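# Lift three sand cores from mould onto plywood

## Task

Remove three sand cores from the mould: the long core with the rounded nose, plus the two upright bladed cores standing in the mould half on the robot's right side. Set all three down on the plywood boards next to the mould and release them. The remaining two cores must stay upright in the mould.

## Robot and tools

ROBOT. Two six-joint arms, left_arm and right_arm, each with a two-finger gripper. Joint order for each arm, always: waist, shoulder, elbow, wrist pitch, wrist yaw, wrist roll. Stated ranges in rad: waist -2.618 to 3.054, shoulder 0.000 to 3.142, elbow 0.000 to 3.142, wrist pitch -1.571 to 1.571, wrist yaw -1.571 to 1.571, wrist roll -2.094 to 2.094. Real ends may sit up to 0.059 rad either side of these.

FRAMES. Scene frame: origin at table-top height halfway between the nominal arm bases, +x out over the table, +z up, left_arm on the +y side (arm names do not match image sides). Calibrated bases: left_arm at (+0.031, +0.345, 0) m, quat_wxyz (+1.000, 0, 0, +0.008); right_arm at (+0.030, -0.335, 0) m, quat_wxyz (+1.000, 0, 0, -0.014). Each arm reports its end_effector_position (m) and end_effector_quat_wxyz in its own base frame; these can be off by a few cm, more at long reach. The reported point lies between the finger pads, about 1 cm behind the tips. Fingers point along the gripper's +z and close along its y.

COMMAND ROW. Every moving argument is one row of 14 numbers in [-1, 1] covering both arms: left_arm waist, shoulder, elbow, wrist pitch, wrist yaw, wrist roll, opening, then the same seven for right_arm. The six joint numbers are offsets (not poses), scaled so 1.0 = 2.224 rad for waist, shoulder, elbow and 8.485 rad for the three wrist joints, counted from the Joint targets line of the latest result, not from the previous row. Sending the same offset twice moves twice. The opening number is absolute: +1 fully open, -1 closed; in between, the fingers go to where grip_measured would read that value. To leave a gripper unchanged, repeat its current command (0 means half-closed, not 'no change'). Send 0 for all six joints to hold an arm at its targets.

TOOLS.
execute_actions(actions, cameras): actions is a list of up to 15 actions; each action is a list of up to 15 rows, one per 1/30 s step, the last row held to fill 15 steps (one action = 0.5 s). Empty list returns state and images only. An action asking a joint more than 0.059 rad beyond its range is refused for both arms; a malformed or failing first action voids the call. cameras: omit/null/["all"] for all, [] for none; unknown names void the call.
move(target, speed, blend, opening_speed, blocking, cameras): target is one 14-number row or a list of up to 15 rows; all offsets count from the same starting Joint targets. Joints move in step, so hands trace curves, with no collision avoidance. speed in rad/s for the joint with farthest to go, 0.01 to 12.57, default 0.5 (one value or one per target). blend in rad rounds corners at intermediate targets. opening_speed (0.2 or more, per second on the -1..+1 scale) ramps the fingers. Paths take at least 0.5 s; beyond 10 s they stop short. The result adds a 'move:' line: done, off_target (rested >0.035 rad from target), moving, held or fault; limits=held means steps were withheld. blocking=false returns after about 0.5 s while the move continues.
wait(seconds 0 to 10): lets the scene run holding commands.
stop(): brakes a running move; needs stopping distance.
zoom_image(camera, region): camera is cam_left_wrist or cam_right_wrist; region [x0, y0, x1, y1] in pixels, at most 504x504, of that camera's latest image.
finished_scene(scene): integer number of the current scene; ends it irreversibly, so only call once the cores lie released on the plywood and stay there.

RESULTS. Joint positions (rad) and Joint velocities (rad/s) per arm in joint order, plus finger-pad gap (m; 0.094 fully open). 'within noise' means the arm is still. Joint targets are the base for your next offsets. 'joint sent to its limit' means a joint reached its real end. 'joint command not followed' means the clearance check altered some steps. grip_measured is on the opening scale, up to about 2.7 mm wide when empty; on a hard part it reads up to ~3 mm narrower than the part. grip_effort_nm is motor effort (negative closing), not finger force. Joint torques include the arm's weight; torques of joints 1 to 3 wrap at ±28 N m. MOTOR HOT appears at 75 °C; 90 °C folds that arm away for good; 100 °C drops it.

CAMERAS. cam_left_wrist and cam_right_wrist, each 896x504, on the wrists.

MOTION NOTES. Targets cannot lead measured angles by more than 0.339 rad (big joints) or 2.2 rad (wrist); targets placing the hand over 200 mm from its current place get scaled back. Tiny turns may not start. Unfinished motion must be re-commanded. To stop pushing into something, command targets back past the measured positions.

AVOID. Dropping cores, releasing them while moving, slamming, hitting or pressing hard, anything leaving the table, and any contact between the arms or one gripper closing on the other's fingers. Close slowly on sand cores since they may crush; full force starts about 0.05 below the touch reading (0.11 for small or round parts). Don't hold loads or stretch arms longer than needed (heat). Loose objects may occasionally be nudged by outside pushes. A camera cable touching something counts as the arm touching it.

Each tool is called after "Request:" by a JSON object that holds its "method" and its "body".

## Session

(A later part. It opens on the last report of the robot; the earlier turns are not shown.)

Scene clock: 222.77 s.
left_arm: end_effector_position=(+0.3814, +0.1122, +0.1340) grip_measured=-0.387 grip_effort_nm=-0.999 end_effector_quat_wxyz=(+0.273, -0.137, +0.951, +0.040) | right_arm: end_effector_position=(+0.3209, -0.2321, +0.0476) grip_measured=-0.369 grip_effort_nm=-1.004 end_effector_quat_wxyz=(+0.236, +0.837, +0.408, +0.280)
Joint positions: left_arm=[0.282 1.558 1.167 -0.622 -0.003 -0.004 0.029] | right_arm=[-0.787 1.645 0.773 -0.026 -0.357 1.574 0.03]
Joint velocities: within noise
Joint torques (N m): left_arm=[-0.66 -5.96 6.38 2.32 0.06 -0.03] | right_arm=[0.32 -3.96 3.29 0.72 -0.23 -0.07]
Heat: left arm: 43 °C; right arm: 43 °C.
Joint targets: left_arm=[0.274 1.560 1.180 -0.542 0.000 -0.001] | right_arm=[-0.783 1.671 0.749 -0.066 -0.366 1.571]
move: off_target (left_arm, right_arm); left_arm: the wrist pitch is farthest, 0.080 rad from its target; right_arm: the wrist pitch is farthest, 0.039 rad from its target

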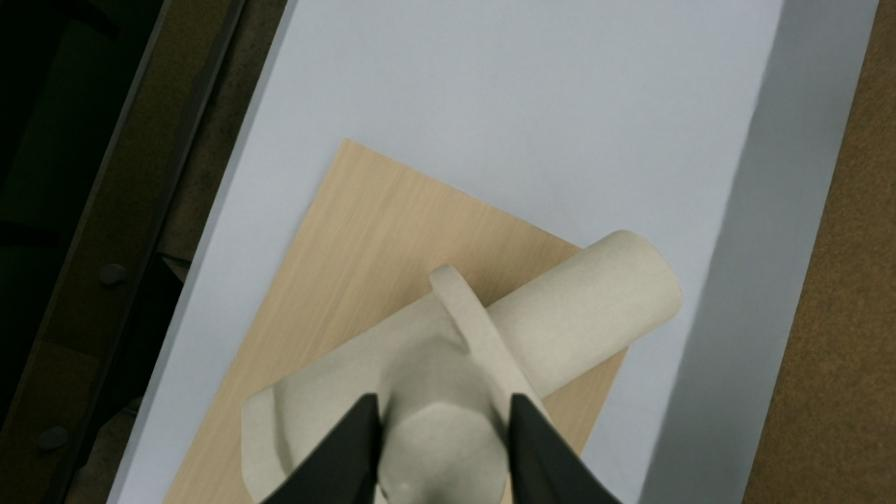

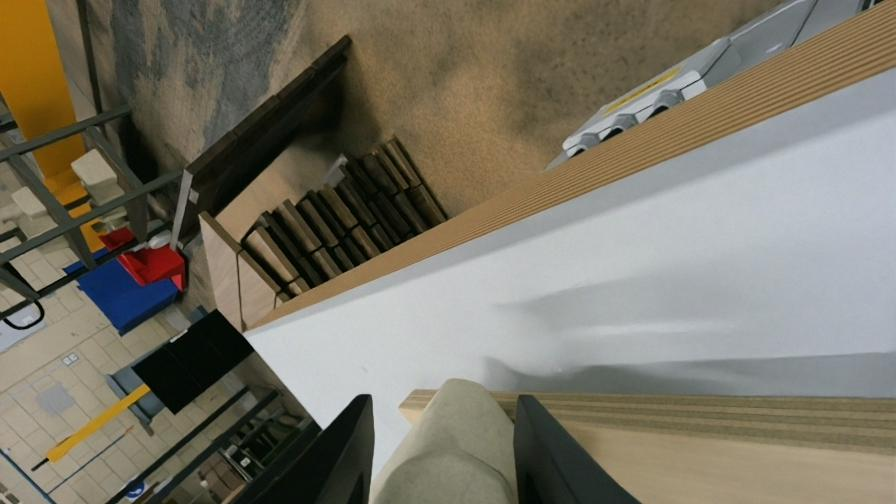

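Request:
{"method": "move", "body": {"target": [0,0.009,0,0,0,0,-0.95,0,0,0,0,0,0,-0.1], "speed": 0.1, "opening_speed": 0.3}}

Scene clock: 227.83 s.
left_arm: end_effector_position=(+0.3845, +0.1131, +0.1343) grip_measured=-0.387 grip_effort_nm=-0.999 end_effector_quat_wxyz=(+0.278, -0.137, +0.950, +0.040) | right_arm: end_effector_position=(+0.3134, -0.2239, +0.0321) grip_measured=-0.103 grip_effort_nm=0.198 end_effector_quat_wxyz=(+0.210, +0.846, +0.407, +0.272)
Joint positions: left_arm=[0.282 1.563 1.167 -0.607 -0.003 -0.004 0.029] | right_arm=[-0.787 1.664 0.757 -0.047 -0.36 1.574 0.042]
Joint velocities: within noise
Joint torques (N m): left_arm=[-0.62 -4.93 6.32 2.19 0.04 -0.03] | right_arm=[0.32 -5.42 4.31 0.84 -0.21 -0.07]
Heat: left arm: 43 °C; right arm: 43 °C.
Joint targets: left_arm=[0.274 1.580 1.180 -0.542 0.000 -0.001] | right_arm=[-0.783 1.671 0.749 -0.066 -0.366 1.571]
move: off_target (left_arm); left_arm: the wrist pitch is farthest, 0.065 rad from its target

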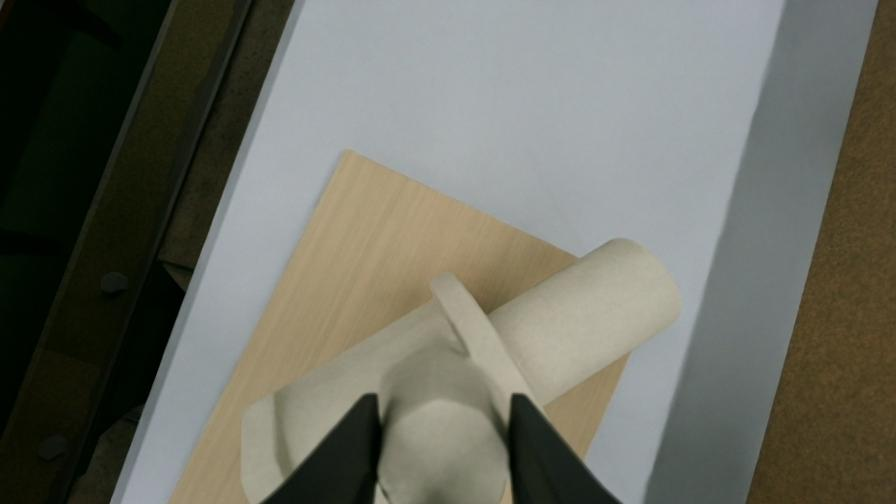

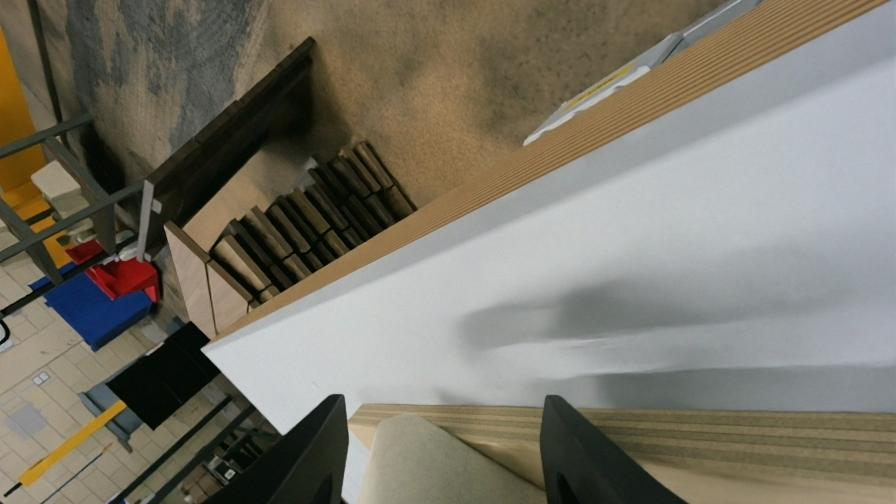

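Request:
{"method": "move", "body": {"target": [0,-0.007,0,0,0,0,-0.2,-0.0337,-0.1398,0.0153,-0.026,0,0,0.1], "speed": 0.25, "opening_speed": 0.25}}

Scene clock: 241.37 s.
left_arm: end_effector_position=(+0.3936, +0.1157, +0.1406) grip_measured=-0.202 grip_effort_nm=0.129 end_effector_quat_wxyz=(+0.299, -0.136, +0.943, +0.043) | right_arm: end_effector_position=(+0.2802, -0.2221, +0.0985) grip_measured=+0.097 grip_effort_nm=0.173 end_effector_quat_wxyz=(+0.244, +0.848, +0.382, +0.274)
Joint positions: left_arm=[0.282 1.563 1.167 -0.561 -0.003 -0.004 0.037] | right_arm=[-0.85 1.38 0.757 -0.274 -0.362 1.574 0.052]
Joint velocities: within noise
Joint torques (N m): left_arm=[-0.61 -5.97 6.35 1.75 0.05 -0.03] | right_arm=[-0.64 -5.98 7.73 0.95 -0.19 -0.07]
Heat: left arm: 43 °C; right arm: 42 °C.
Joint targets: left_arm=[0.274 1.565 1.180 -0.542 0.000 -0.001] | right_arm=[-0.858 1.360 0.783 -0.286 -0.366 1.571]
move: done

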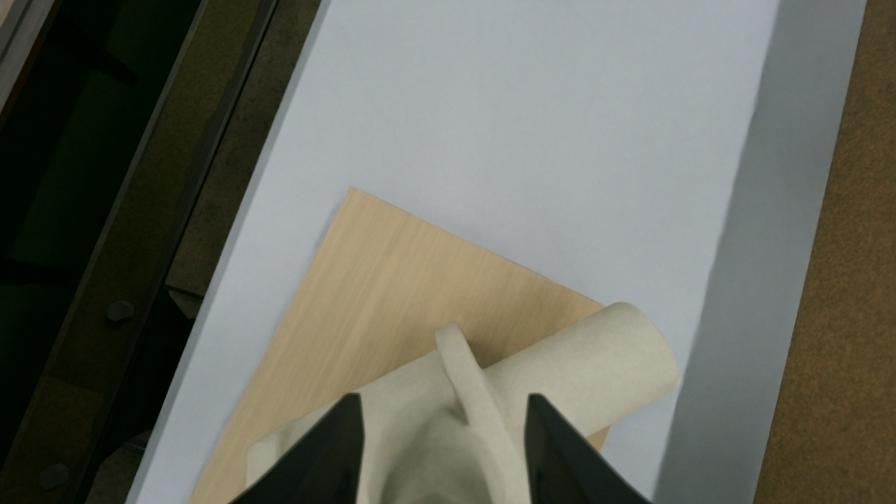

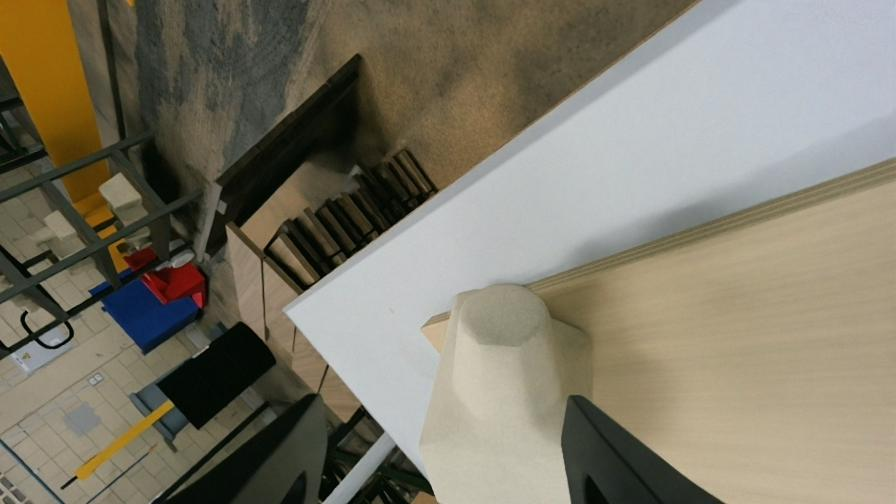

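Request:
{"method": "move", "body": {"target": [0,0,0,0,0,0,0.5,0,-0.06,0.04,-0.02,0,0,0.1], "speed": 0.3, "opening_speed": 0.5}}

Scene clock: 247.30 s.
left_arm: end_effector_position=(+0.3937, +0.1158, +0.1407) grip_measured=+0.498 grip_effort_nm=0.120 end_effector_quat_wxyz=(+0.300, -0.136, +0.943, +0.043) | right_arm: end_effector_position=(+0.2734, -0.2144, +0.1511) grip_measured=+0.097 grip_effort_nm=0.178 end_effector_quat_wxyz=(+0.267, +0.839, +0.383, +0.281)
Joint positions: left_arm=[0.282 1.563 1.167 -0.56 -0.003 -0.004 0.07] | right_arm=[-0.85 1.243 0.842 -0.443 -0.362 1.574 0.052]
Joint velocities: within noise
Joint torques (N m): left_arm=[-0.55 -6.08 6.39 1.73 0.06 -0.04] | right_arm=[-0.64 -4.93 8.39 1.02 -0.18 -0.08]
Heat: left arm: 42 °C; right arm: 42 °C.
Joint targets: left_arm=[0.274 1.565 1.180 -0.542 0.000 -0.001] | right_arm=[-0.858 1.227 0.872 -0.456 -0.366 1.571]
move: done

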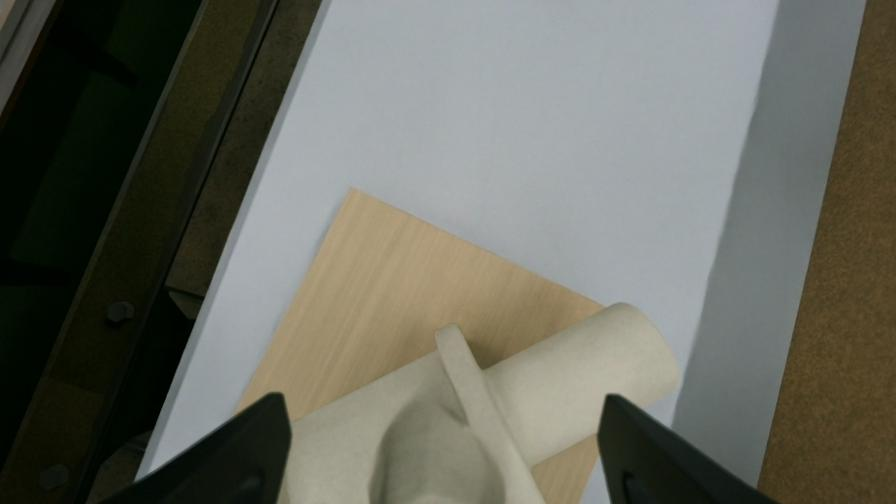

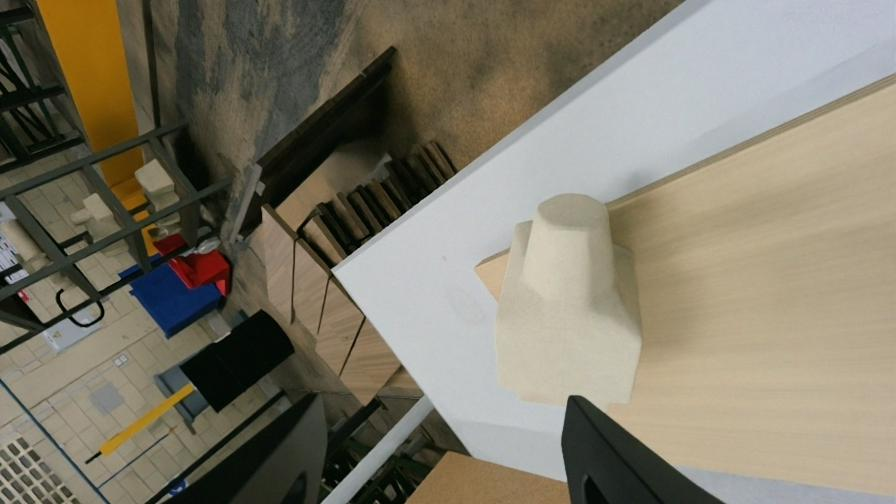

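Request:
{"method": "move", "body": {"target": [[0,-0.0675,0.045,-0.005,0,0,1,0,-0.02,0.04,-0.02,0,0,1],[0,-0.0675,0.045,-0.005,0,0,1,0.116,0.0328,0.1475,-0.0877,0.0431,-0.1851,1]], "speed": 0.9, "opening_speed": 0.6}}

Scene clock: 268.23 s.
left_arm: end_effector_position=(+0.3984, +0.1171, +0.2378) grip_measured=+0.998 grip_effort_nm=0.125 end_effector_quat_wxyz=(+0.404, -0.131, +0.904, +0.058) | right_arm: end_effector_position=(+0.2161, -0.1470, +0.1607) grip_measured=+0.997 grip_effort_nm=0.183 end_effector_quat_wxyz=(+0.123, +0.299, +0.946, -0.034)
Joint positions: left_arm=[0.282 1.415 1.271 -0.586 -0.003 -0.004 0.094] | right_arm=[-0.606 1.294 1.167 -1.188 -0.008 0.007 0.094]
Joint velocities: within noise
Joint torques (N m): left_arm=[-0.59 -5.26 6.35 1.87 0.06 -0.03] | right_arm=[0.57 -3.06 8.03 0.42 0.06 -0.14]
Heat: left arm: 41 °C; right arm: 41 °C.
Joint targets: left_arm=[0.274 1.414 1.280 -0.585 0.000 -0.001] | right_arm=[-0.600 1.300 1.200 -1.200 0.000 0.000]
move: done

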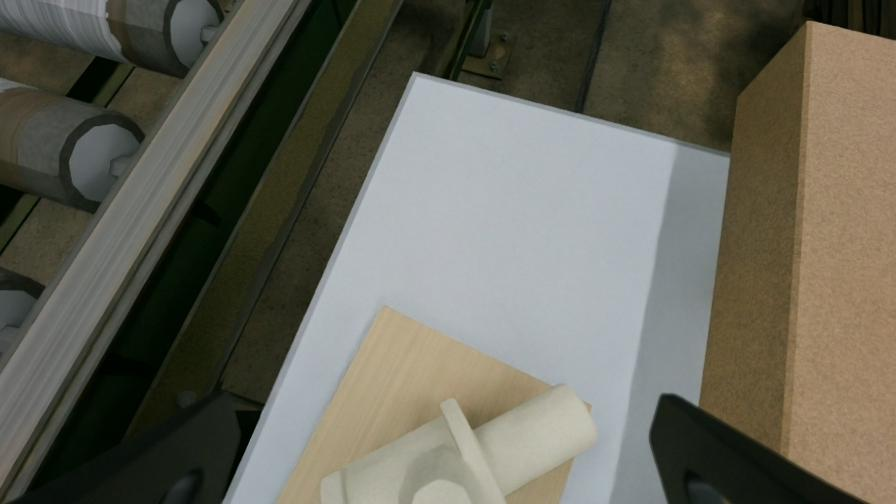

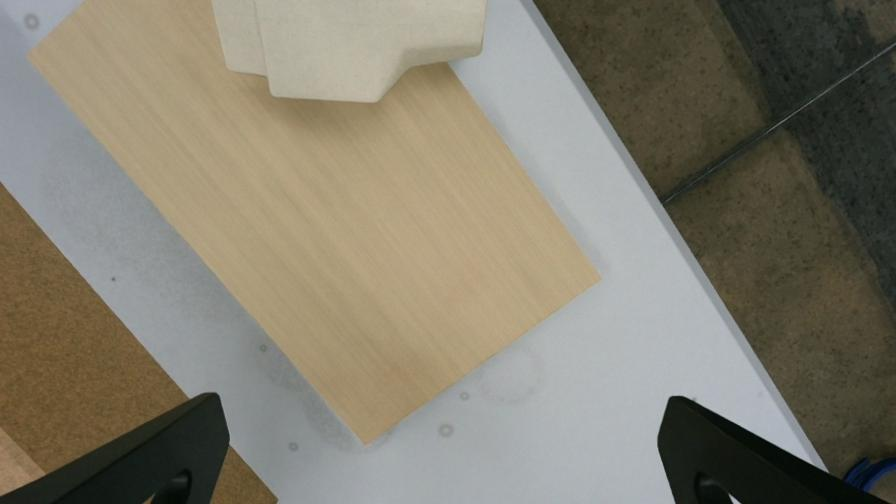

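Request:
{"method": "move", "body": {"target": [0,0,0,0,0,0,1,0.4285,0.0719,-0.0495,0.1344,0,0,1], "speed": 0.8, "cameras": ["cam_right_wrist"]}}

Scene clock: 277.73 s.
left_arm: end_effector_position=(+0.3984, +0.1171, +0.2378) grip_measured=+0.998 grip_effort_nm=0.120 end_effector_quat_wxyz=(+0.404, -0.131, +0.904, +0.058) | right_arm: end_effector_position=(+0.4350, +0.1625, +0.2463) grip_measured=+0.997 grip_effort_nm=0.173 end_effector_quat_wxyz=(+0.526, -0.148, +0.832, +0.097)
Joint positions: left_arm=[0.282 1.415 1.271 -0.586 -0.003 -0.004 0.094] | right_arm=[0.354 1.453 1.101 -0.09 -0.003 0.005 0.094]
Joint velocities: within noise
Joint torques (N m): left_arm=[-0.5 -5.27 6.39 1.85 0.05 -0.03] | right_arm=[-0.02 -5.19 5.55 1.76 0.02 -0.09]
Heat: left arm: 41 °C; right arm: 40 °C.
Joint targets: left_arm=[0.274 1.414 1.280 -0.585 0.000 -0.001] | right_arm=[0.353 1.460 1.090 -0.059 0.000 0.000]
move: done
Images, in order (width x height): cam_right_wrist 896x504.

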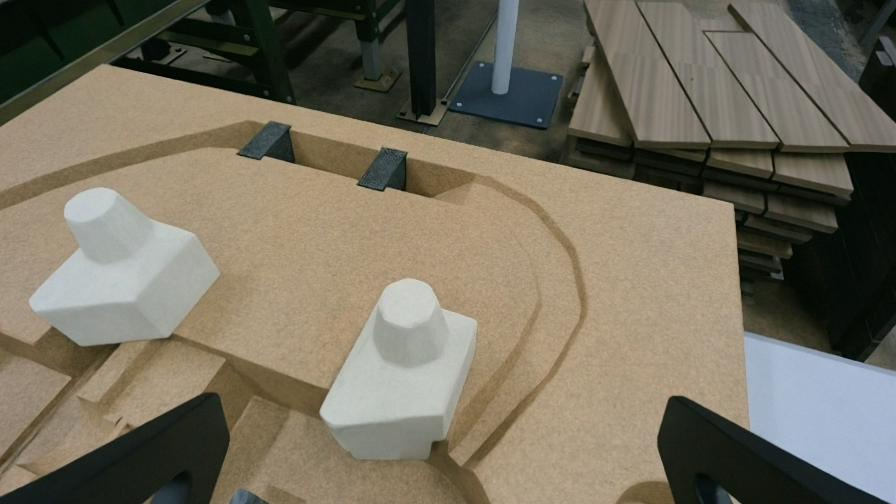

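Request:
{"method": "move", "body": {"target": [0,0,0,0,0,0,1,0.0144,0.2001,0.0877,0.0346,0,0,1], "speed": 0.4, "cameras": ["cam_right_wrist"]}}

Scene clock: 286.20 s.
left_arm: end_effector_position=(+0.3984, +0.1171, +0.2378) grip_measured=+0.998 grip_effort_nm=0.120 end_effector_quat_wxyz=(+0.404, -0.131, +0.904, +0.058) | right_arm: end_effector_position=(+0.5203, +0.2089, +0.1611) grip_measured=+0.997 grip_effort_nm=0.178 end_effector_quat_wxyz=(+0.523, -0.158, +0.831, +0.103)
Joint positions: left_arm=[0.282 1.415 1.271 -0.586 -0.003 -0.004 0.094] | right_arm=[0.379 1.899 1.251 0.2 -0.003 0.005 0.094]
Joint velocities: within noise
Joint torques (N m): left_arm=[-0.57 -5.24 6.39 1.86 0.06 -0.02] | right_arm=[0.54 -8.42 8.73 1.78 0.02 -0.1]
Heat: left arm: 40 °C; right arm: 42 °C.
Joint targets: left_arm=[0.274 1.414 1.280 -0.585 0.000 -0.001] | right_arm=[0.385 1.905 1.285 0.234 0.000 0.000]
move: done
Images, in order (width x height): cam_right_wrist 896x504.

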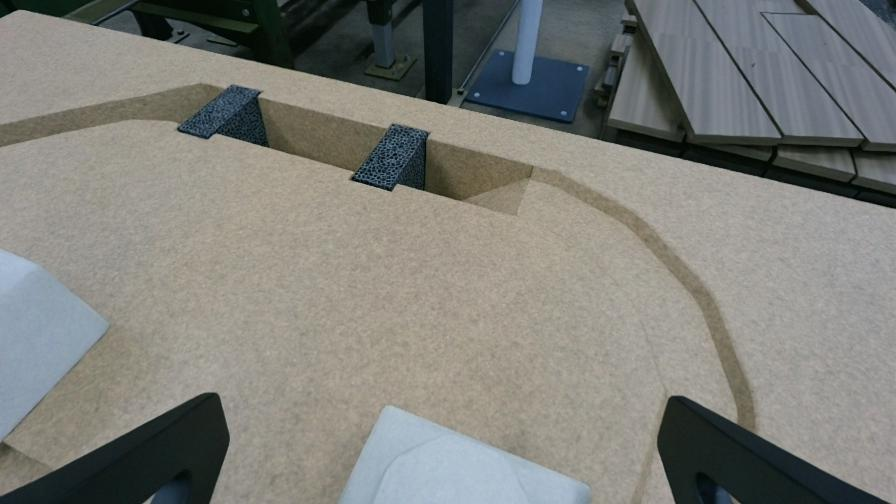

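Request:
{"method": "move", "body": {"target": [0,0,0,0,0,0,1,0,0,0,0,0,0,-0.95], "opening_speed": 0.6, "cameras": []}}

Request:
{"method": "move", "body": {"target": [[0,0,0,0,0,0,1,0,-0.0184,0.0409,-0.0156,0,0,-0.95],[0,0,0,0,0,0,1,0,-0.0292,0.0904,-0.0313,0,0,-0.95],[0,0,0,0,0,0,1,0,-0.0256,0.2199,-0.0643,0,0,-0.95]], "speed": 0.18, "blend": 0.03}}

Scene clock: 296.37 s.
left_arm: end_effector_position=(+0.3984, +0.1171, +0.2378) grip_measured=+0.998 grip_effort_nm=0.125 end_effector_quat_wxyz=(+0.404, -0.131, +0.904, +0.058) | right_arm: end_effector_position=(+0.5206, +0.2086, +0.1614) grip_measured=-0.308 grip_effort_nm=-1.004 end_effector_quat_wxyz=(+0.523, -0.158, +0.831, +0.102)
Joint positions: left_arm=[0.282 1.415 1.271 -0.586 -0.003 -0.004 0.094] | right_arm=[0.379 1.899 1.251 0.201 -0.001 0.004 0.033]
Joint velocities: within noise
Joint torques (N m): left_arm=[-0.64 -5.29 6.41 1.87 0.08 -0.04] | right_arm=[0.57 -8.44 8.69 1.78 0 -0.08]
Heat: left arm: 40 °C; right arm: 44 °C.
Joint targets: left_arm=[0.274 1.414 1.280 -0.585 0.000 -0.001] | right_arm=[0.385 1.905 1.285 0.234 0.000 0.000]
move: done
No camera images: "cameras" was empty.

Scene clock: 300.07 s.
left_arm: end_effector_position=(+0.3984, +0.1171, +0.2378) grip_measured=+0.998 grip_effort_nm=0.115 end_effector_quat_wxyz=(+0.404, -0.131, +0.904, +0.058) | right_arm: end_effector_position=(+0.5285, +0.2117, +0.2556) grip_measured=-0.308 grip_effort_nm=-0.999 end_effector_quat_wxyz=(+0.482, -0.163, +0.856, +0.094)
Joint positions: left_arm=[0.282 1.415 1.271 -0.586 -0.003 -0.004 0.094] | right_arm=[0.379 1.899 1.721 -0.367 -0.001 0.003 0.033]
Joint velocities: within noise
Joint torques (N m): left_arm=[-0.59 -5.23 6.48 1.85 0.06 -0.01] | right_arm=[0.53 -13.39 10.61 1.92 0 -0.07]
Heat: left arm: 40 °C; right arm: 45 °C.
Joint targets: left_arm=[0.274 1.414 1.280 -0.585 0.000 -0.001] | right_arm=[0.385 1.848 1.774 -0.312 0.000 0.000]
move: off_target (right_arm); right_arm: the wrist pitch is farthest, 0.055 rad from its target

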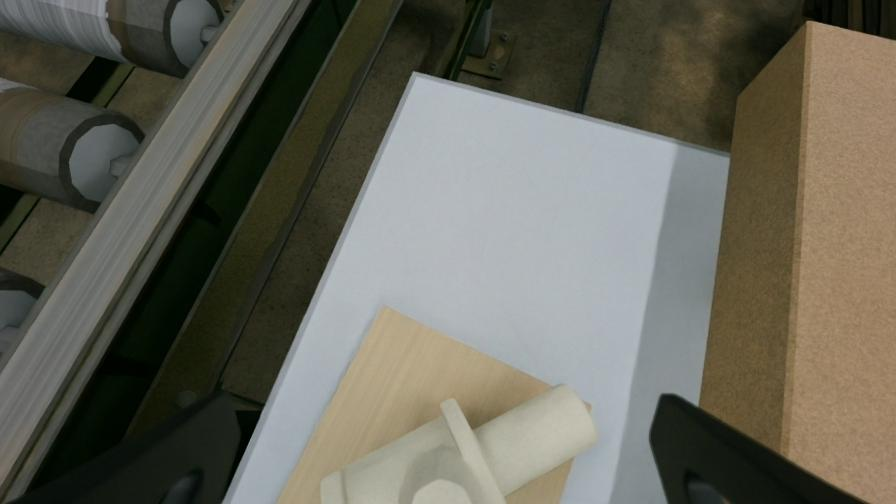

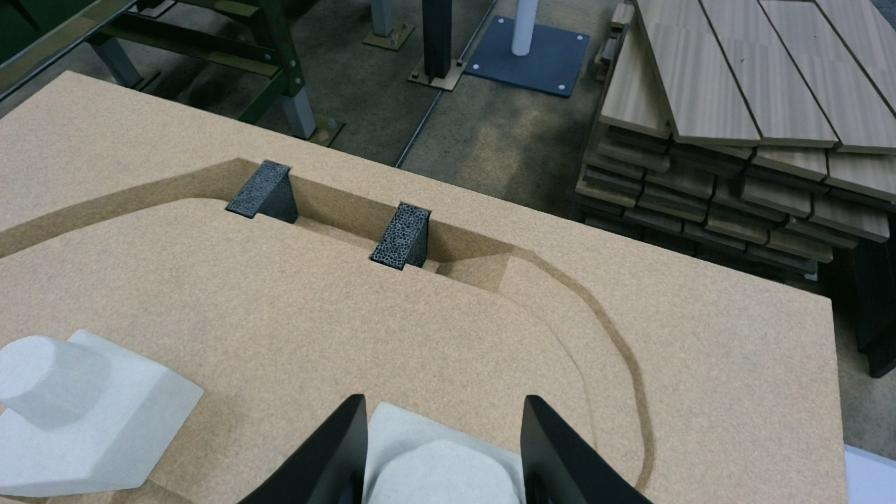

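Request:
{"method": "move", "body": {"target": [[0,0,0,0,0,0,1,0,-0.3094,-0.3629,0.0354,0,0,-0.95],[0,0,0,0,0,0,1,-0.6884,-0.3094,-0.3629,0.0354,0,0,-0.95],[0,0,0,0,0,0,1,-0.6884,-0.2792,-0.2496,-0.1108,-0.0527,0.1851,-0.95]], "speed": 0.65, "blend": 0.1, "cameras": ["cam_right_wrist"]}}

Scene clock: 319.30 s.
left_arm: end_effector_position=(+0.3984, +0.1171, +0.2378) grip_measured=+0.998 grip_effort_nm=0.120 end_effector_quat_wxyz=(+0.404, -0.131, +0.904, +0.058) | right_arm: end_effector_position=(+0.1645, -0.1887, +0.1874) grip_measured=-0.308 grip_effort_nm=-1.004 end_effector_quat_wxyz=(+0.085, +0.942, +0.238, +0.221)
Joint positions: left_arm=[0.282 1.415 1.271 -0.586 -0.003 -0.004 0.094] | right_arm=[-1.142 1.228 1.172 -1.252 -0.404 1.559 0.032]
Joint velocities: within noise
Joint torques (N m): left_arm=[-0.55 -5.22 6.41 1.86 0.05 -0.04] | right_arm=[-0.38 -3 9.1 0.52 -0.61 0.11]
Heat: left arm: 40 °C; right arm: 47 °C.
Joint targets: left_arm=[0.274 1.414 1.280 -0.585 0.000 -0.001] | right_arm=[-1.146 1.226 1.219 -1.252 -0.447 1.571]
move: off_target (right_arm); right_arm: the elbow is farthest, 0.046 rad from its target
Images, in order (width x height): cam_right_wrist 896x504.

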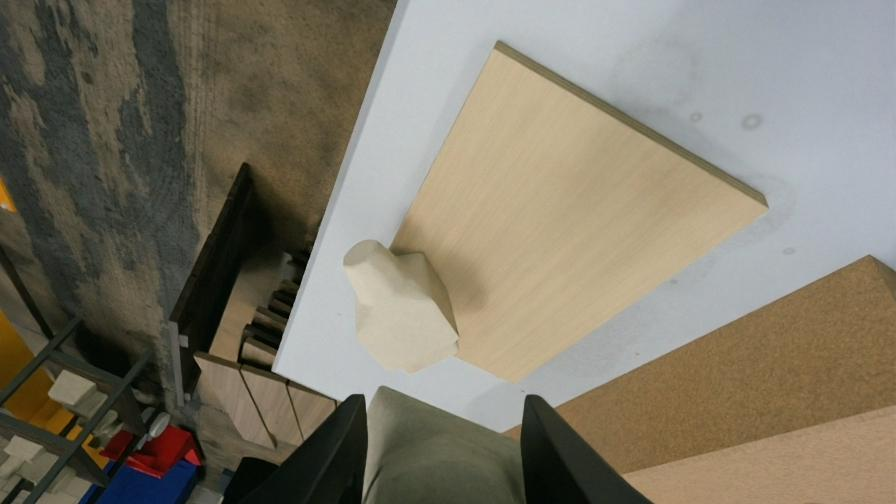

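Request:
{"method": "move", "body": {"target": [0,0,0,0,0,0,1,0,0.0153,-0.2154,0.0603,0,0,-0.95], "speed": 0.25, "cameras": ["cam_right_wrist"]}}

Scene clock: 329.50 s.
left_arm: end_effector_position=(+0.3984, +0.1171, +0.2378) grip_measured=+0.998 grip_effort_nm=0.129 end_effector_quat_wxyz=(+0.404, -0.131, +0.904, +0.058) | right_arm: end_effector_position=(+0.1670, -0.1933, +0.0738) grip_measured=-0.308 grip_effort_nm=-1.004 end_effector_quat_wxyz=(+0.089, +0.941, +0.239, +0.223)
Joint positions: left_arm=[0.282 1.415 1.271 -0.586 -0.003 -0.004 0.094] | right_arm=[-1.142 1.264 0.738 -0.771 -0.406 1.56 0.032]
Joint velocities: within noise
Joint torques (N m): left_arm=[-0.62 -5.27 6.49 1.88 0.06 -0.05] | right_arm=[-0.4 -3.36 5.48 0.83 -0.6 0.09]
Heat: left arm: 40 °C; right arm: 44 °C.
Joint targets: left_arm=[0.274 1.414 1.280 -0.585 0.000 -0.001] | right_arm=[-1.146 1.261 0.740 -0.740 -0.447 1.571]
move: off_target (right_arm); right_arm: the wrist yaw is farthest, 0.041 rad from its target
Images, in order (width x height): cam_right_wrist 896x504.

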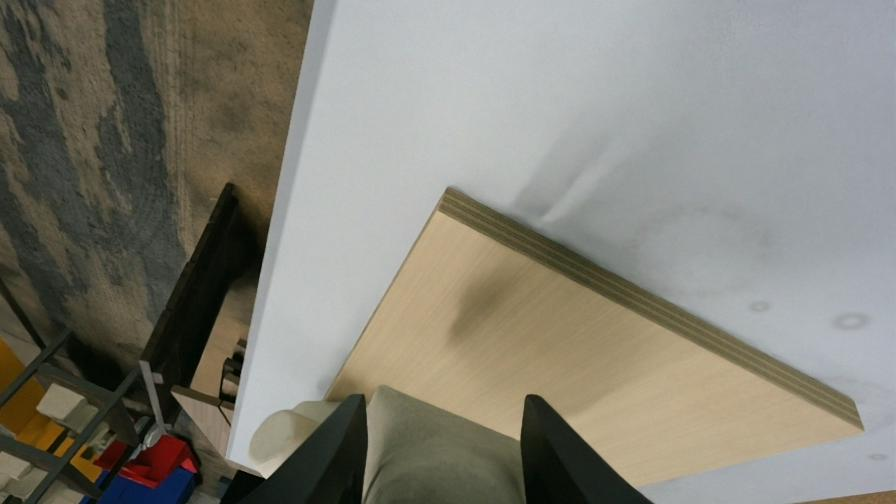

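Request:
{"method": "move", "body": {"target": [0,0,0,0,0,0,1,0,0.009,-0.018,0.0071,0,0,-0.95], "speed": 0.1, "cameras": []}}

Request:
{"method": "move", "body": {"target": [0,0,0,0,0,0,1,0,0.0045,-0.009,0.0035,0,0,-0.95], "speed": 0.1, "cameras": ["cam_right_wrist"]}}

Scene clock: 334.77 s.
left_arm: end_effector_position=(+0.3984, +0.1171, +0.2378) grip_measured=+0.998 grip_effort_nm=0.125 end_effector_quat_wxyz=(+0.404, -0.131, +0.904, +0.058) | right_arm: end_effector_position=(+0.1674, -0.1943, +0.0620) grip_measured=-0.308 grip_effort_nm=-1.004 end_effector_quat_wxyz=(+0.091, +0.941, +0.239, +0.223)
Joint positions: left_arm=[0.282 1.415 1.271 -0.586 -0.003 -0.004 0.094] | right_arm=[-1.142 1.283 0.7 -0.712 -0.406 1.56 0.032]
Joint velocities: within noise
Joint torques (N m): left_arm=[-0.53 -5.3 6.39 1.85 0.05 -0.02] | right_arm=[-0.38 -3.33 5.26 0.85 -0.6 0.1]
Heat: left arm: 40 °C; right arm: 43 °C.
Joint targets: left_arm=[0.274 1.414 1.280 -0.585 0.000 -0.001] | right_arm=[-1.146 1.281 0.700 -0.680 -0.447 1.571]
move: off_target (right_arm); right_arm: the wrist yaw is farthest, 0.041 rad from its target
No camera images: "cameras" was empty.

Scene clock: 335.70 s.
left_arm: end_effector_position=(+0.3984, +0.1171, +0.2378) grip_measured=+0.998 grip_effort_nm=0.120 end_effector_quat_wxyz=(+0.404, -0.131, +0.904, +0.058) | right_arm: end_effector_position=(+0.1674, -0.1941, +0.0557) grip_measured=-0.308 grip_effort_nm=-1.004 end_effector_quat_wxyz=(+0.091, +0.941, +0.239, +0.223)
Joint positions: left_arm=[0.282 1.415 1.271 -0.586 -0.003 -0.004 0.094] | right_arm=[-1.142 1.293 0.68 -0.682 -0.406 1.56 0.032]
Joint velocities: within noise
Joint torques (N m): left_arm=[-0.5 -5.24 6.38 1.85 0.03 -0.04] | right_arm=[-0.38 -3.37 5.18 0.9 -0.59 0.09]
Heat: left arm: 40 °C; right arm: 43 °C.
Joint targets: left_arm=[0.274 1.414 1.280 -0.585 0.000 -0.001] | right_arm=[-1.146 1.291 0.680 -0.650 -0.447 1.571]
move: off_target (right_arm); right_arm: the wrist yaw is farthest, 0.041 rad from its target
Images, in order (width x height): cam_right_wrist 896x504.

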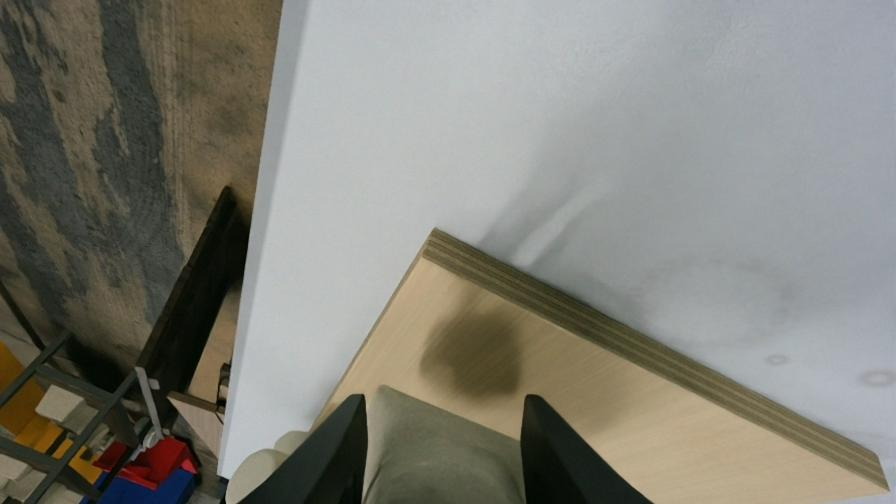

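Continuing the descent in small steps until contact.

Request:
{"method": "move", "body": {"target": [0,0,0,0,0,0,1,0,0.0032,-0.0062,0.0025,0,0,-0.95], "speed": 0.08, "cameras": []}}

Request:
{"method": "move", "body": {"target": [0,0,0,0,0,0,1,0,0.0032,-0.0062,0.0025,0,0,-0.95], "speed": 0.08, "cameras": ["cam_right_wrist"]}}

Scene clock: 338.70 s.
left_arm: end_effector_position=(+0.3984, +0.1171, +0.2378) grip_measured=+0.998 grip_effort_nm=0.120 end_effector_quat_wxyz=(+0.404, -0.131, +0.904, +0.058) | right_arm: end_effector_position=(+0.1674, -0.1941, +0.0514) grip_measured=-0.308 grip_effort_nm=-1.004 end_effector_quat_wxyz=(+0.091, +0.941, +0.239, +0.224)
Joint positions: left_arm=[0.282 1.415 1.271 -0.586 -0.003 -0.004 0.094] | right_arm=[-1.142 1.299 0.667 -0.661 -0.406 1.56 0.032]
Joint velocities: within noise
Joint torques (N m): left_arm=[-0.54 -5.22 6.45 1.89 0.06 -0.03] | right_arm=[-0.4 -3.36 5.15 0.82 -0.59 0.1]
Heat: left arm: 40 °C; right arm: 42 °C.
Joint targets: left_arm=[0.274 1.414 1.280 -0.585 0.000 -0.001] | right_arm=[-1.146 1.298 0.666 -0.629 -0.447 1.571]
move: off_target (right_arm); right_arm: the wrist yaw is farthest, 0.041 rad from its target
No camera images: "cameras" was empty.

Scene clock: 339.60 s.
left_arm: end_effector_position=(+0.3984, +0.1171, +0.2378) grip_measured=+0.998 grip_effort_nm=0.129 end_effector_quat_wxyz=(+0.404, -0.131, +0.904, +0.058) | right_arm: end_effector_position=(+0.1673, -0.1939, +0.0470) grip_measured=-0.308 grip_effort_nm=-1.009 end_effector_quat_wxyz=(+0.091, +0.941, +0.239, +0.224)
Joint positions: left_arm=[0.282 1.415 1.271 -0.586 -0.003 -0.004 0.094] | right_arm=[-1.142 1.307 0.653 -0.64 -0.406 1.56 0.032]
Joint velocities: within noise
Joint torques (N m): left_arm=[-0.58 -5.26 6.45 1.85 0.04 -0.03] | right_arm=[-0.39 -3.36 5.12 0.85 -0.59 0.09]
Heat: left arm: 40 °C; right arm: 42 °C.
Joint targets: left_arm=[0.274 1.414 1.280 -0.585 0.000 -0.001] | right_arm=[-1.146 1.305 0.652 -0.608 -0.447 1.571]
move: off_target (right_arm); right_arm: the wrist yaw is farthest, 0.041 rad from its target
Images, in order (width x height): cam_right_wrist 896x504.

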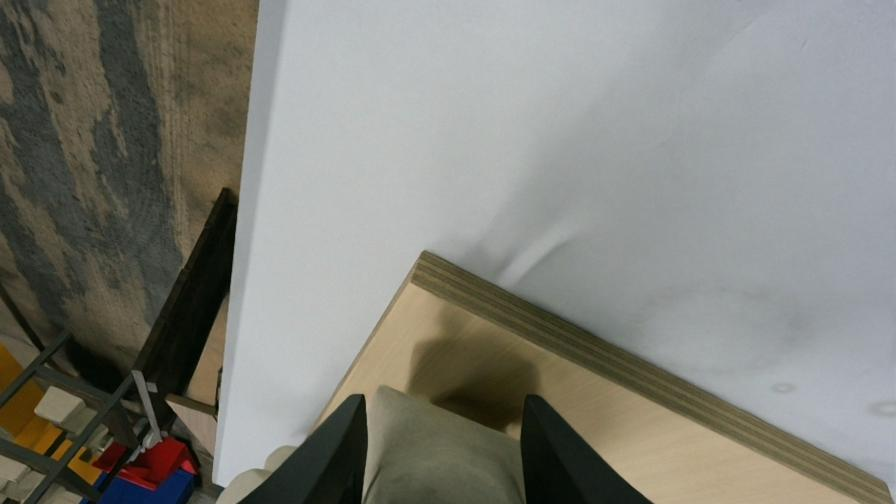

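Request:
{"method": "move", "body": {"target": [0,0,0,0,0,0,1,0,0.0025,-0.005,0.002,0,0,-0.95], "speed": 0.08, "cameras": []}}

Request:
{"method": "move", "body": {"target": [0,0,0,0,0,0,1,0,0.0025,-0.005,0.002,0,0,-0.95], "speed": 0.08, "cameras": ["cam_right_wrist"]}}

Scene clock: 342.37 s.
left_arm: end_effector_position=(+0.3984, +0.1171, +0.2378) grip_measured=+0.998 grip_effort_nm=0.120 end_effector_quat_wxyz=(+0.404, -0.131, +0.904, +0.058) | right_arm: end_effector_position=(+0.1671, -0.1935, +0.0435) grip_measured=-0.308 grip_effort_nm=-1.009 end_effector_quat_wxyz=(+0.091, +0.941, +0.239, +0.224)
Joint positions: left_arm=[0.282 1.415 1.271 -0.586 -0.003 -0.004 0.094] | right_arm=[-1.142 1.312 0.641 -0.623 -0.406 1.56 0.032]
Joint velocities: within noise
Joint torques (N m): left_arm=[-0.57 -5.26 6.38 1.86 0.07 -0.02] | right_arm=[-0.4 -3.38 5.09 0.82 -0.59 0.09]
Heat: left arm: 40 °C; right arm: 42 °C.
Joint targets: left_arm=[0.274 1.414 1.280 -0.585 0.000 -0.001] | right_arm=[-1.146 1.310 0.641 -0.591 -0.447 1.571]
move: off_target (right_arm); right_arm: the wrist yaw is farthest, 0.041 rad from its target
No camera images: "cameras" was empty.

Scene clock: 343.13 s.
left_arm: end_effector_position=(+0.3984, +0.1171, +0.2378) grip_measured=+0.998 grip_effort_nm=0.125 end_effector_quat_wxyz=(+0.404, -0.131, +0.904, +0.058) | right_arm: end_effector_position=(+0.1677, -0.1938, +0.0412) grip_measured=-0.308 grip_effort_nm=-1.004 end_effector_quat_wxyz=(+0.092, +0.940, +0.239, +0.225)
Joint positions: left_arm=[0.282 1.415 1.271 -0.586 -0.003 -0.004 0.094] | right_arm=[-1.142 1.316 0.632 -0.606 -0.409 1.56 0.032]
Joint velocities: within noise
Joint torques (N m): left_arm=[-0.51 -5.31 6.43 1.89 0.06 -0.05] | right_arm=[-0.36 -3.28 4.96 0.86 -0.55 0.09]
Heat: left arm: 40 °C; right arm: 42 °C.
Joint targets: left_arm=[0.274 1.414 1.280 -0.585 0.000 -0.001] | right_arm=[-1.146 1.316 0.630 -0.574 -0.447 1.571]
move: off_target (right_arm); right_arm: the wrist yaw is farthest, 0.038 rad from its target
Images, in order (width x height): cam_right_wrist 896x504.

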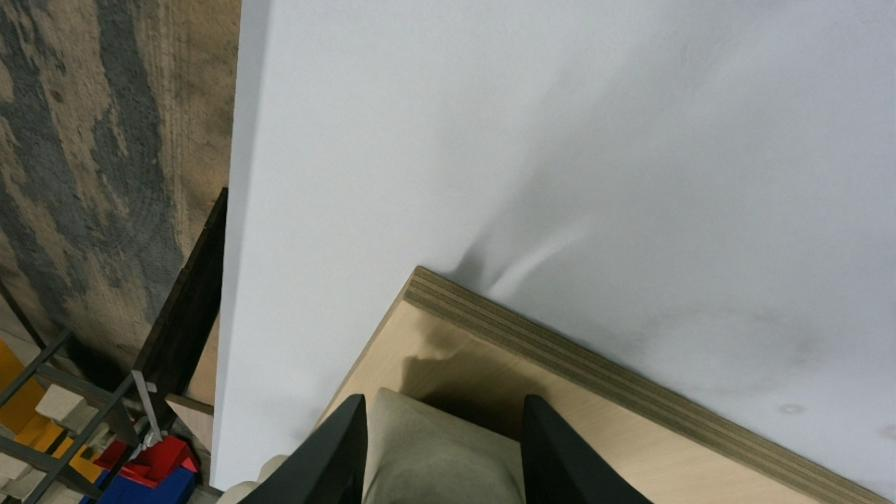

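Request:
{"method": "move", "body": {"target": [0,0,0,0,0,0,1,0,0.0025,-0.005,0.002,0,0,-0.95], "speed": 0.08, "cameras": []}}

Request:
{"method": "move", "body": {"target": [0,0,0,0,0,0,1,0,0.0025,-0.005,0.002,0,0,-0.95], "speed": 0.08, "cameras": ["cam_right_wrist"]}}

Scene clock: 346.33 s.
left_arm: end_effector_position=(+0.3984, +0.1171, +0.2378) grip_measured=+0.998 grip_effort_nm=0.120 end_effector_quat_wxyz=(+0.404, -0.131, +0.904, +0.058) | right_arm: end_effector_position=(+0.1686, -0.1938, +0.0388) grip_measured=-0.308 grip_effort_nm=-1.009 end_effector_quat_wxyz=(+0.094, +0.939, +0.240, +0.228)
Joint positions: left_arm=[0.282 1.415 1.271 -0.586 -0.003 -0.004 0.094] | right_arm=[-1.142 1.321 0.622 -0.587 -0.413 1.56 0.032]
Joint velocities: within noise
Joint torques (N m): left_arm=[-0.54 -5.27 6.39 1.87 0.04 -0.03] | right_arm=[-0.4 -3.21 4.81 0.84 -0.51 0.08]
Heat: left arm: 40 °C; right arm: 42 °C.
Joint targets: left_arm=[0.274 1.414 1.280 -0.585 0.000 -0.001] | right_arm=[-1.146 1.322 0.619 -0.557 -0.447 1.571]
move: done
No camera images: "cameras" was empty.

Scene clock: 347.10 s.
left_arm: end_effector_position=(+0.3984, +0.1171, +0.2378) grip_measured=+0.998 grip_effort_nm=0.125 end_effector_quat_wxyz=(+0.404, -0.131, +0.904, +0.058) | right_arm: end_effector_position=(+0.1696, -0.1948, +0.0369) grip_measured=-0.308 grip_effort_nm=-1.004 end_effector_quat_wxyz=(+0.097, +0.938, +0.241, +0.230)
Joint positions: left_arm=[0.282 1.415 1.271 -0.586 -0.003 -0.004 0.094] | right_arm=[-1.142 1.325 0.613 -0.566 -0.417 1.56 0.032]
Joint velocities: within noise
Joint torques (N m): left_arm=[-0.59 -5.33 6.35 1.86 0.04 -0.04] | right_arm=[-0.4 -3.1 4.72 0.77 -0.5 0.08]
Heat: left arm: 40 °C; right arm: 42 °C.
Joint targets: left_arm=[0.274 1.414 1.280 -0.585 0.000 -0.001] | right_arm=[-1.146 1.327 0.608 -0.540 -0.447 1.571]
move: done
Images, in order (width x height): cam_right_wrist 896x504.

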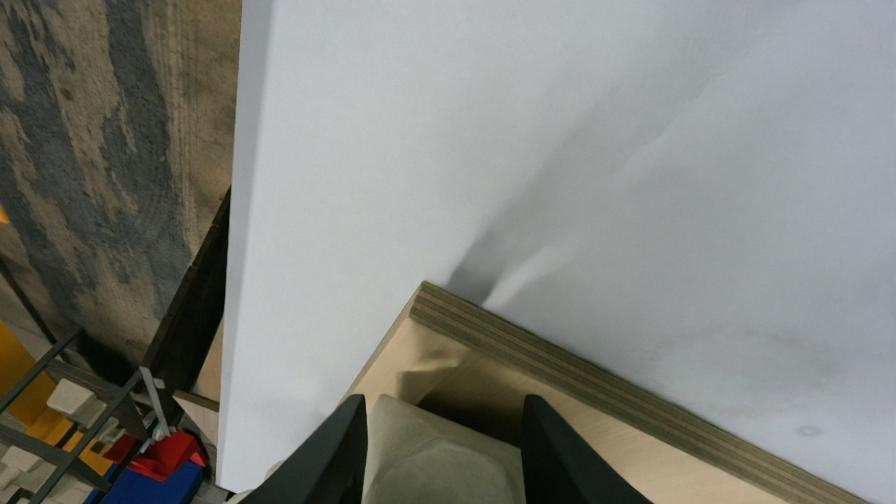

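Request:
{"method": "move", "body": {"target": [0,0,0,0,0,0,1,0,0,0.005,0,0,0,0.1], "opening_speed": 0.3, "cameras": ["cam_right_wrist"]}}

Request:
{"method": "move", "body": {"target": [0,0,0,0,0,0,1,-0.0629,-0.0863,0.0773,-0.0436,0,0,0.1], "speed": 0.25}}

Scene clock: 356.23 s.
left_arm: end_effector_position=(+0.3984, +0.1171, +0.2378) grip_measured=+0.998 grip_effort_nm=0.115 end_effector_quat_wxyz=(+0.404, -0.131, +0.904, +0.058) | right_arm: end_effector_position=(+0.1738, -0.1954, +0.0392) grip_measured=+0.097 grip_effort_nm=0.178 end_effector_quat_wxyz=(+0.100, +0.935, +0.241, +0.241)
Joint positions: left_arm=[0.282 1.415 1.271 -0.586 -0.003 -0.004 0.094] | right_arm=[-1.142 1.325 0.613 -0.553 -0.439 1.564 0.052]
Joint velocities: within noise
Joint torques (N m): left_arm=[-0.65 -5.2 6.41 1.88 0.07 -0.02] | right_arm=[-0.42 -3.14 5.52 0.71 -0.29 0.05]
Heat: left arm: 40 °C; right arm: 41 °C.
Joint targets: left_arm=[0.274 1.414 1.280 -0.585 0.000 -0.001] | right_arm=[-1.146 1.327 0.619 -0.540 -0.447 1.571]
move: done
Images, in order (width x height): cam_right_wrist 896x504.

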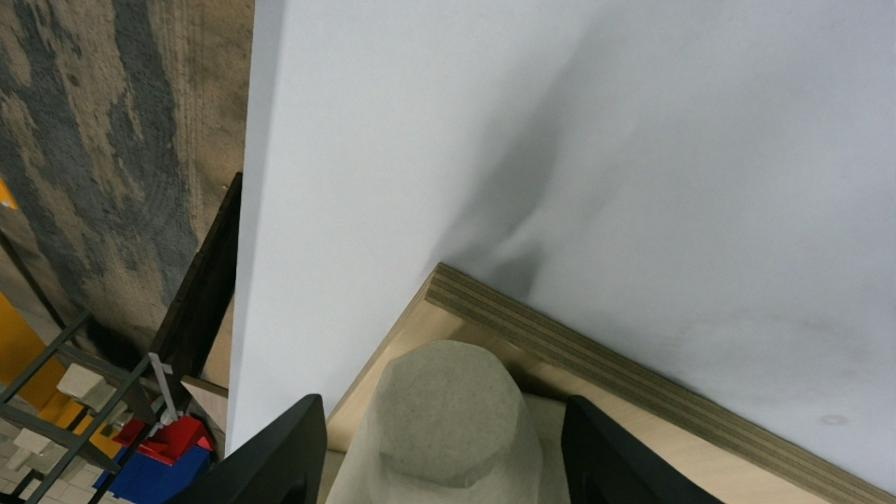

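Scene clock: 358.37 s.
left_arm: end_effector_position=(+0.3984, +0.1171, +0.2378) grip_measured=+0.998 grip_effort_nm=0.120 end_effector_quat_wxyz=(+0.404, -0.131, +0.904, +0.058) | right_arm: end_effector_position=(+0.1392, -0.1960, +0.1004) grip_measured=+0.097 grip_effort_nm=0.178 end_effector_quat_wxyz=(+0.109, +0.950, +0.175, +0.234)
Joint positions: left_arm=[0.282 1.415 1.271 -0.586 -0.003 -0.004 0.094] | right_arm=[-1.278 1.15 0.762 -0.892 -0.439 1.564 0.052]
Joint velocities: within noise
Joint torques (N m): left_arm=[-0.68 -5.23 6.42 1.86 0.08 -0.04] | right_arm=[-0.62 -3.59 7.84 0.41 -0.3 0.04]
Heat: left arm: 40 °C; right arm: 41 °C.
Joint targets: left_arm=[0.274 1.414 1.280 -0.585 0.000 -0.001] | right_arm=[-1.286 1.135 0.791 -0.910 -0.447 1.571]
move: done

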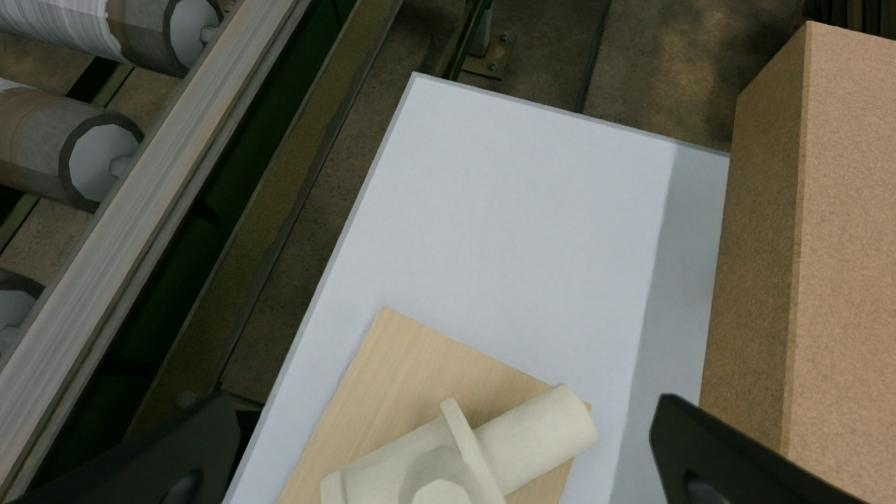

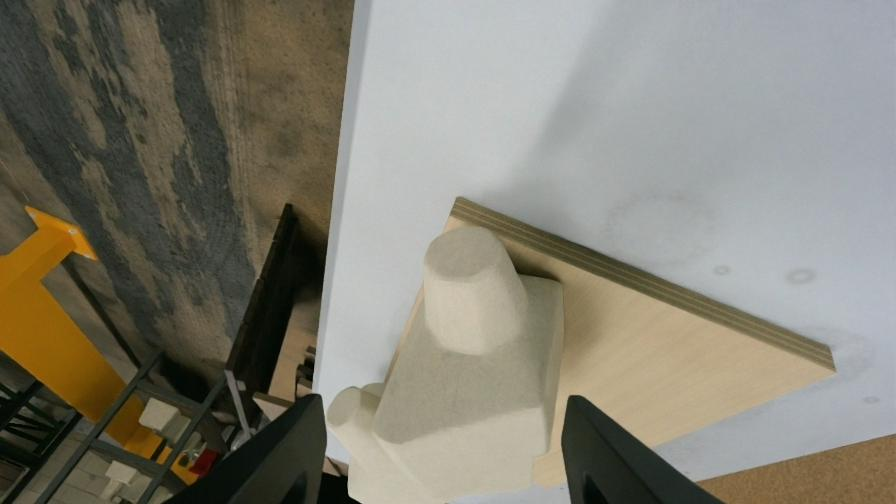

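Request:
{"method": "move", "body": {"target": [0,-0.03,0.02,0.03,0,0,1,0.03,-0.07,0.1,-0.02,0,0,1], "speed": 0.5}}

Scene clock: 361.73 s.
left_arm: end_effector_position=(+0.4248, +0.1248, +0.3197) grip_measured=+0.998 grip_effort_nm=0.120 end_effector_quat_wxyz=(+0.540, -0.120, +0.830, +0.077) | right_arm: end_effector_position=(+0.1509, -0.1924, +0.1979) grip_measured=+0.997 grip_effort_nm=0.178 end_effector_quat_wxyz=(+0.208, +0.920, +0.219, +0.250)
Joint positions: left_arm=[0.282 1.369 1.302 -0.35 -0.003 -0.004 0.094] | right_arm=[-1.226 0.985 0.989 -1.063 -0.441 1.565 0.094]
Joint velocities: within noise
Joint torques (N m): left_arm=[-0.54 -6.58 7.76 2.34 0.04 -0.02] | right_arm=[0.62 -1.68 7.5 0.73 -0.26 0.02]
Heat: left arm: 40 °C; right arm: 41 °C.
Joint targets: left_arm=[0.274 1.348 1.324 -0.330 0.000 -0.001] | right_arm=[-1.219 0.979 1.013 -1.080 -0.447 1.571]
move: done

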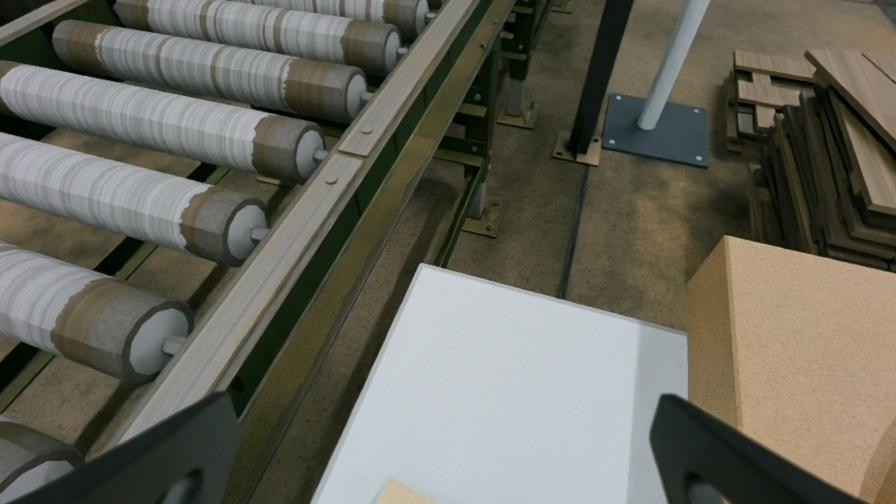

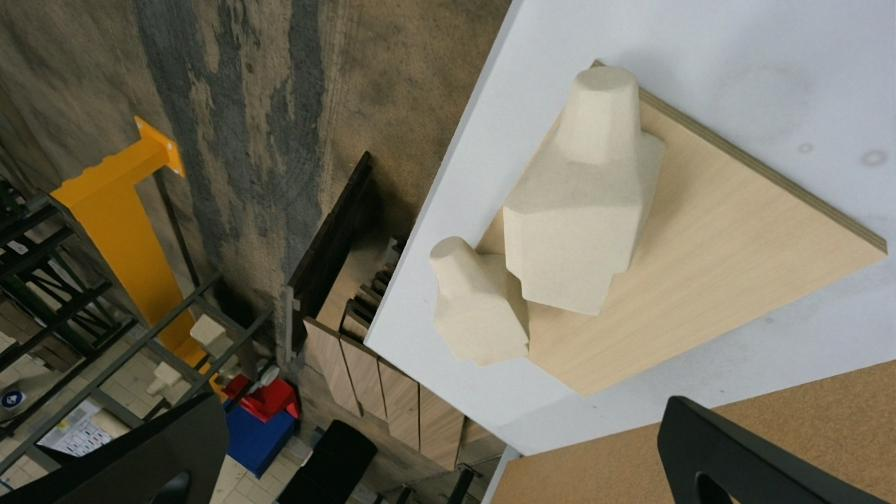

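Request:
{"method": "finished_scene", "body": {"scene": 2}}

The scene is finished: the task was done.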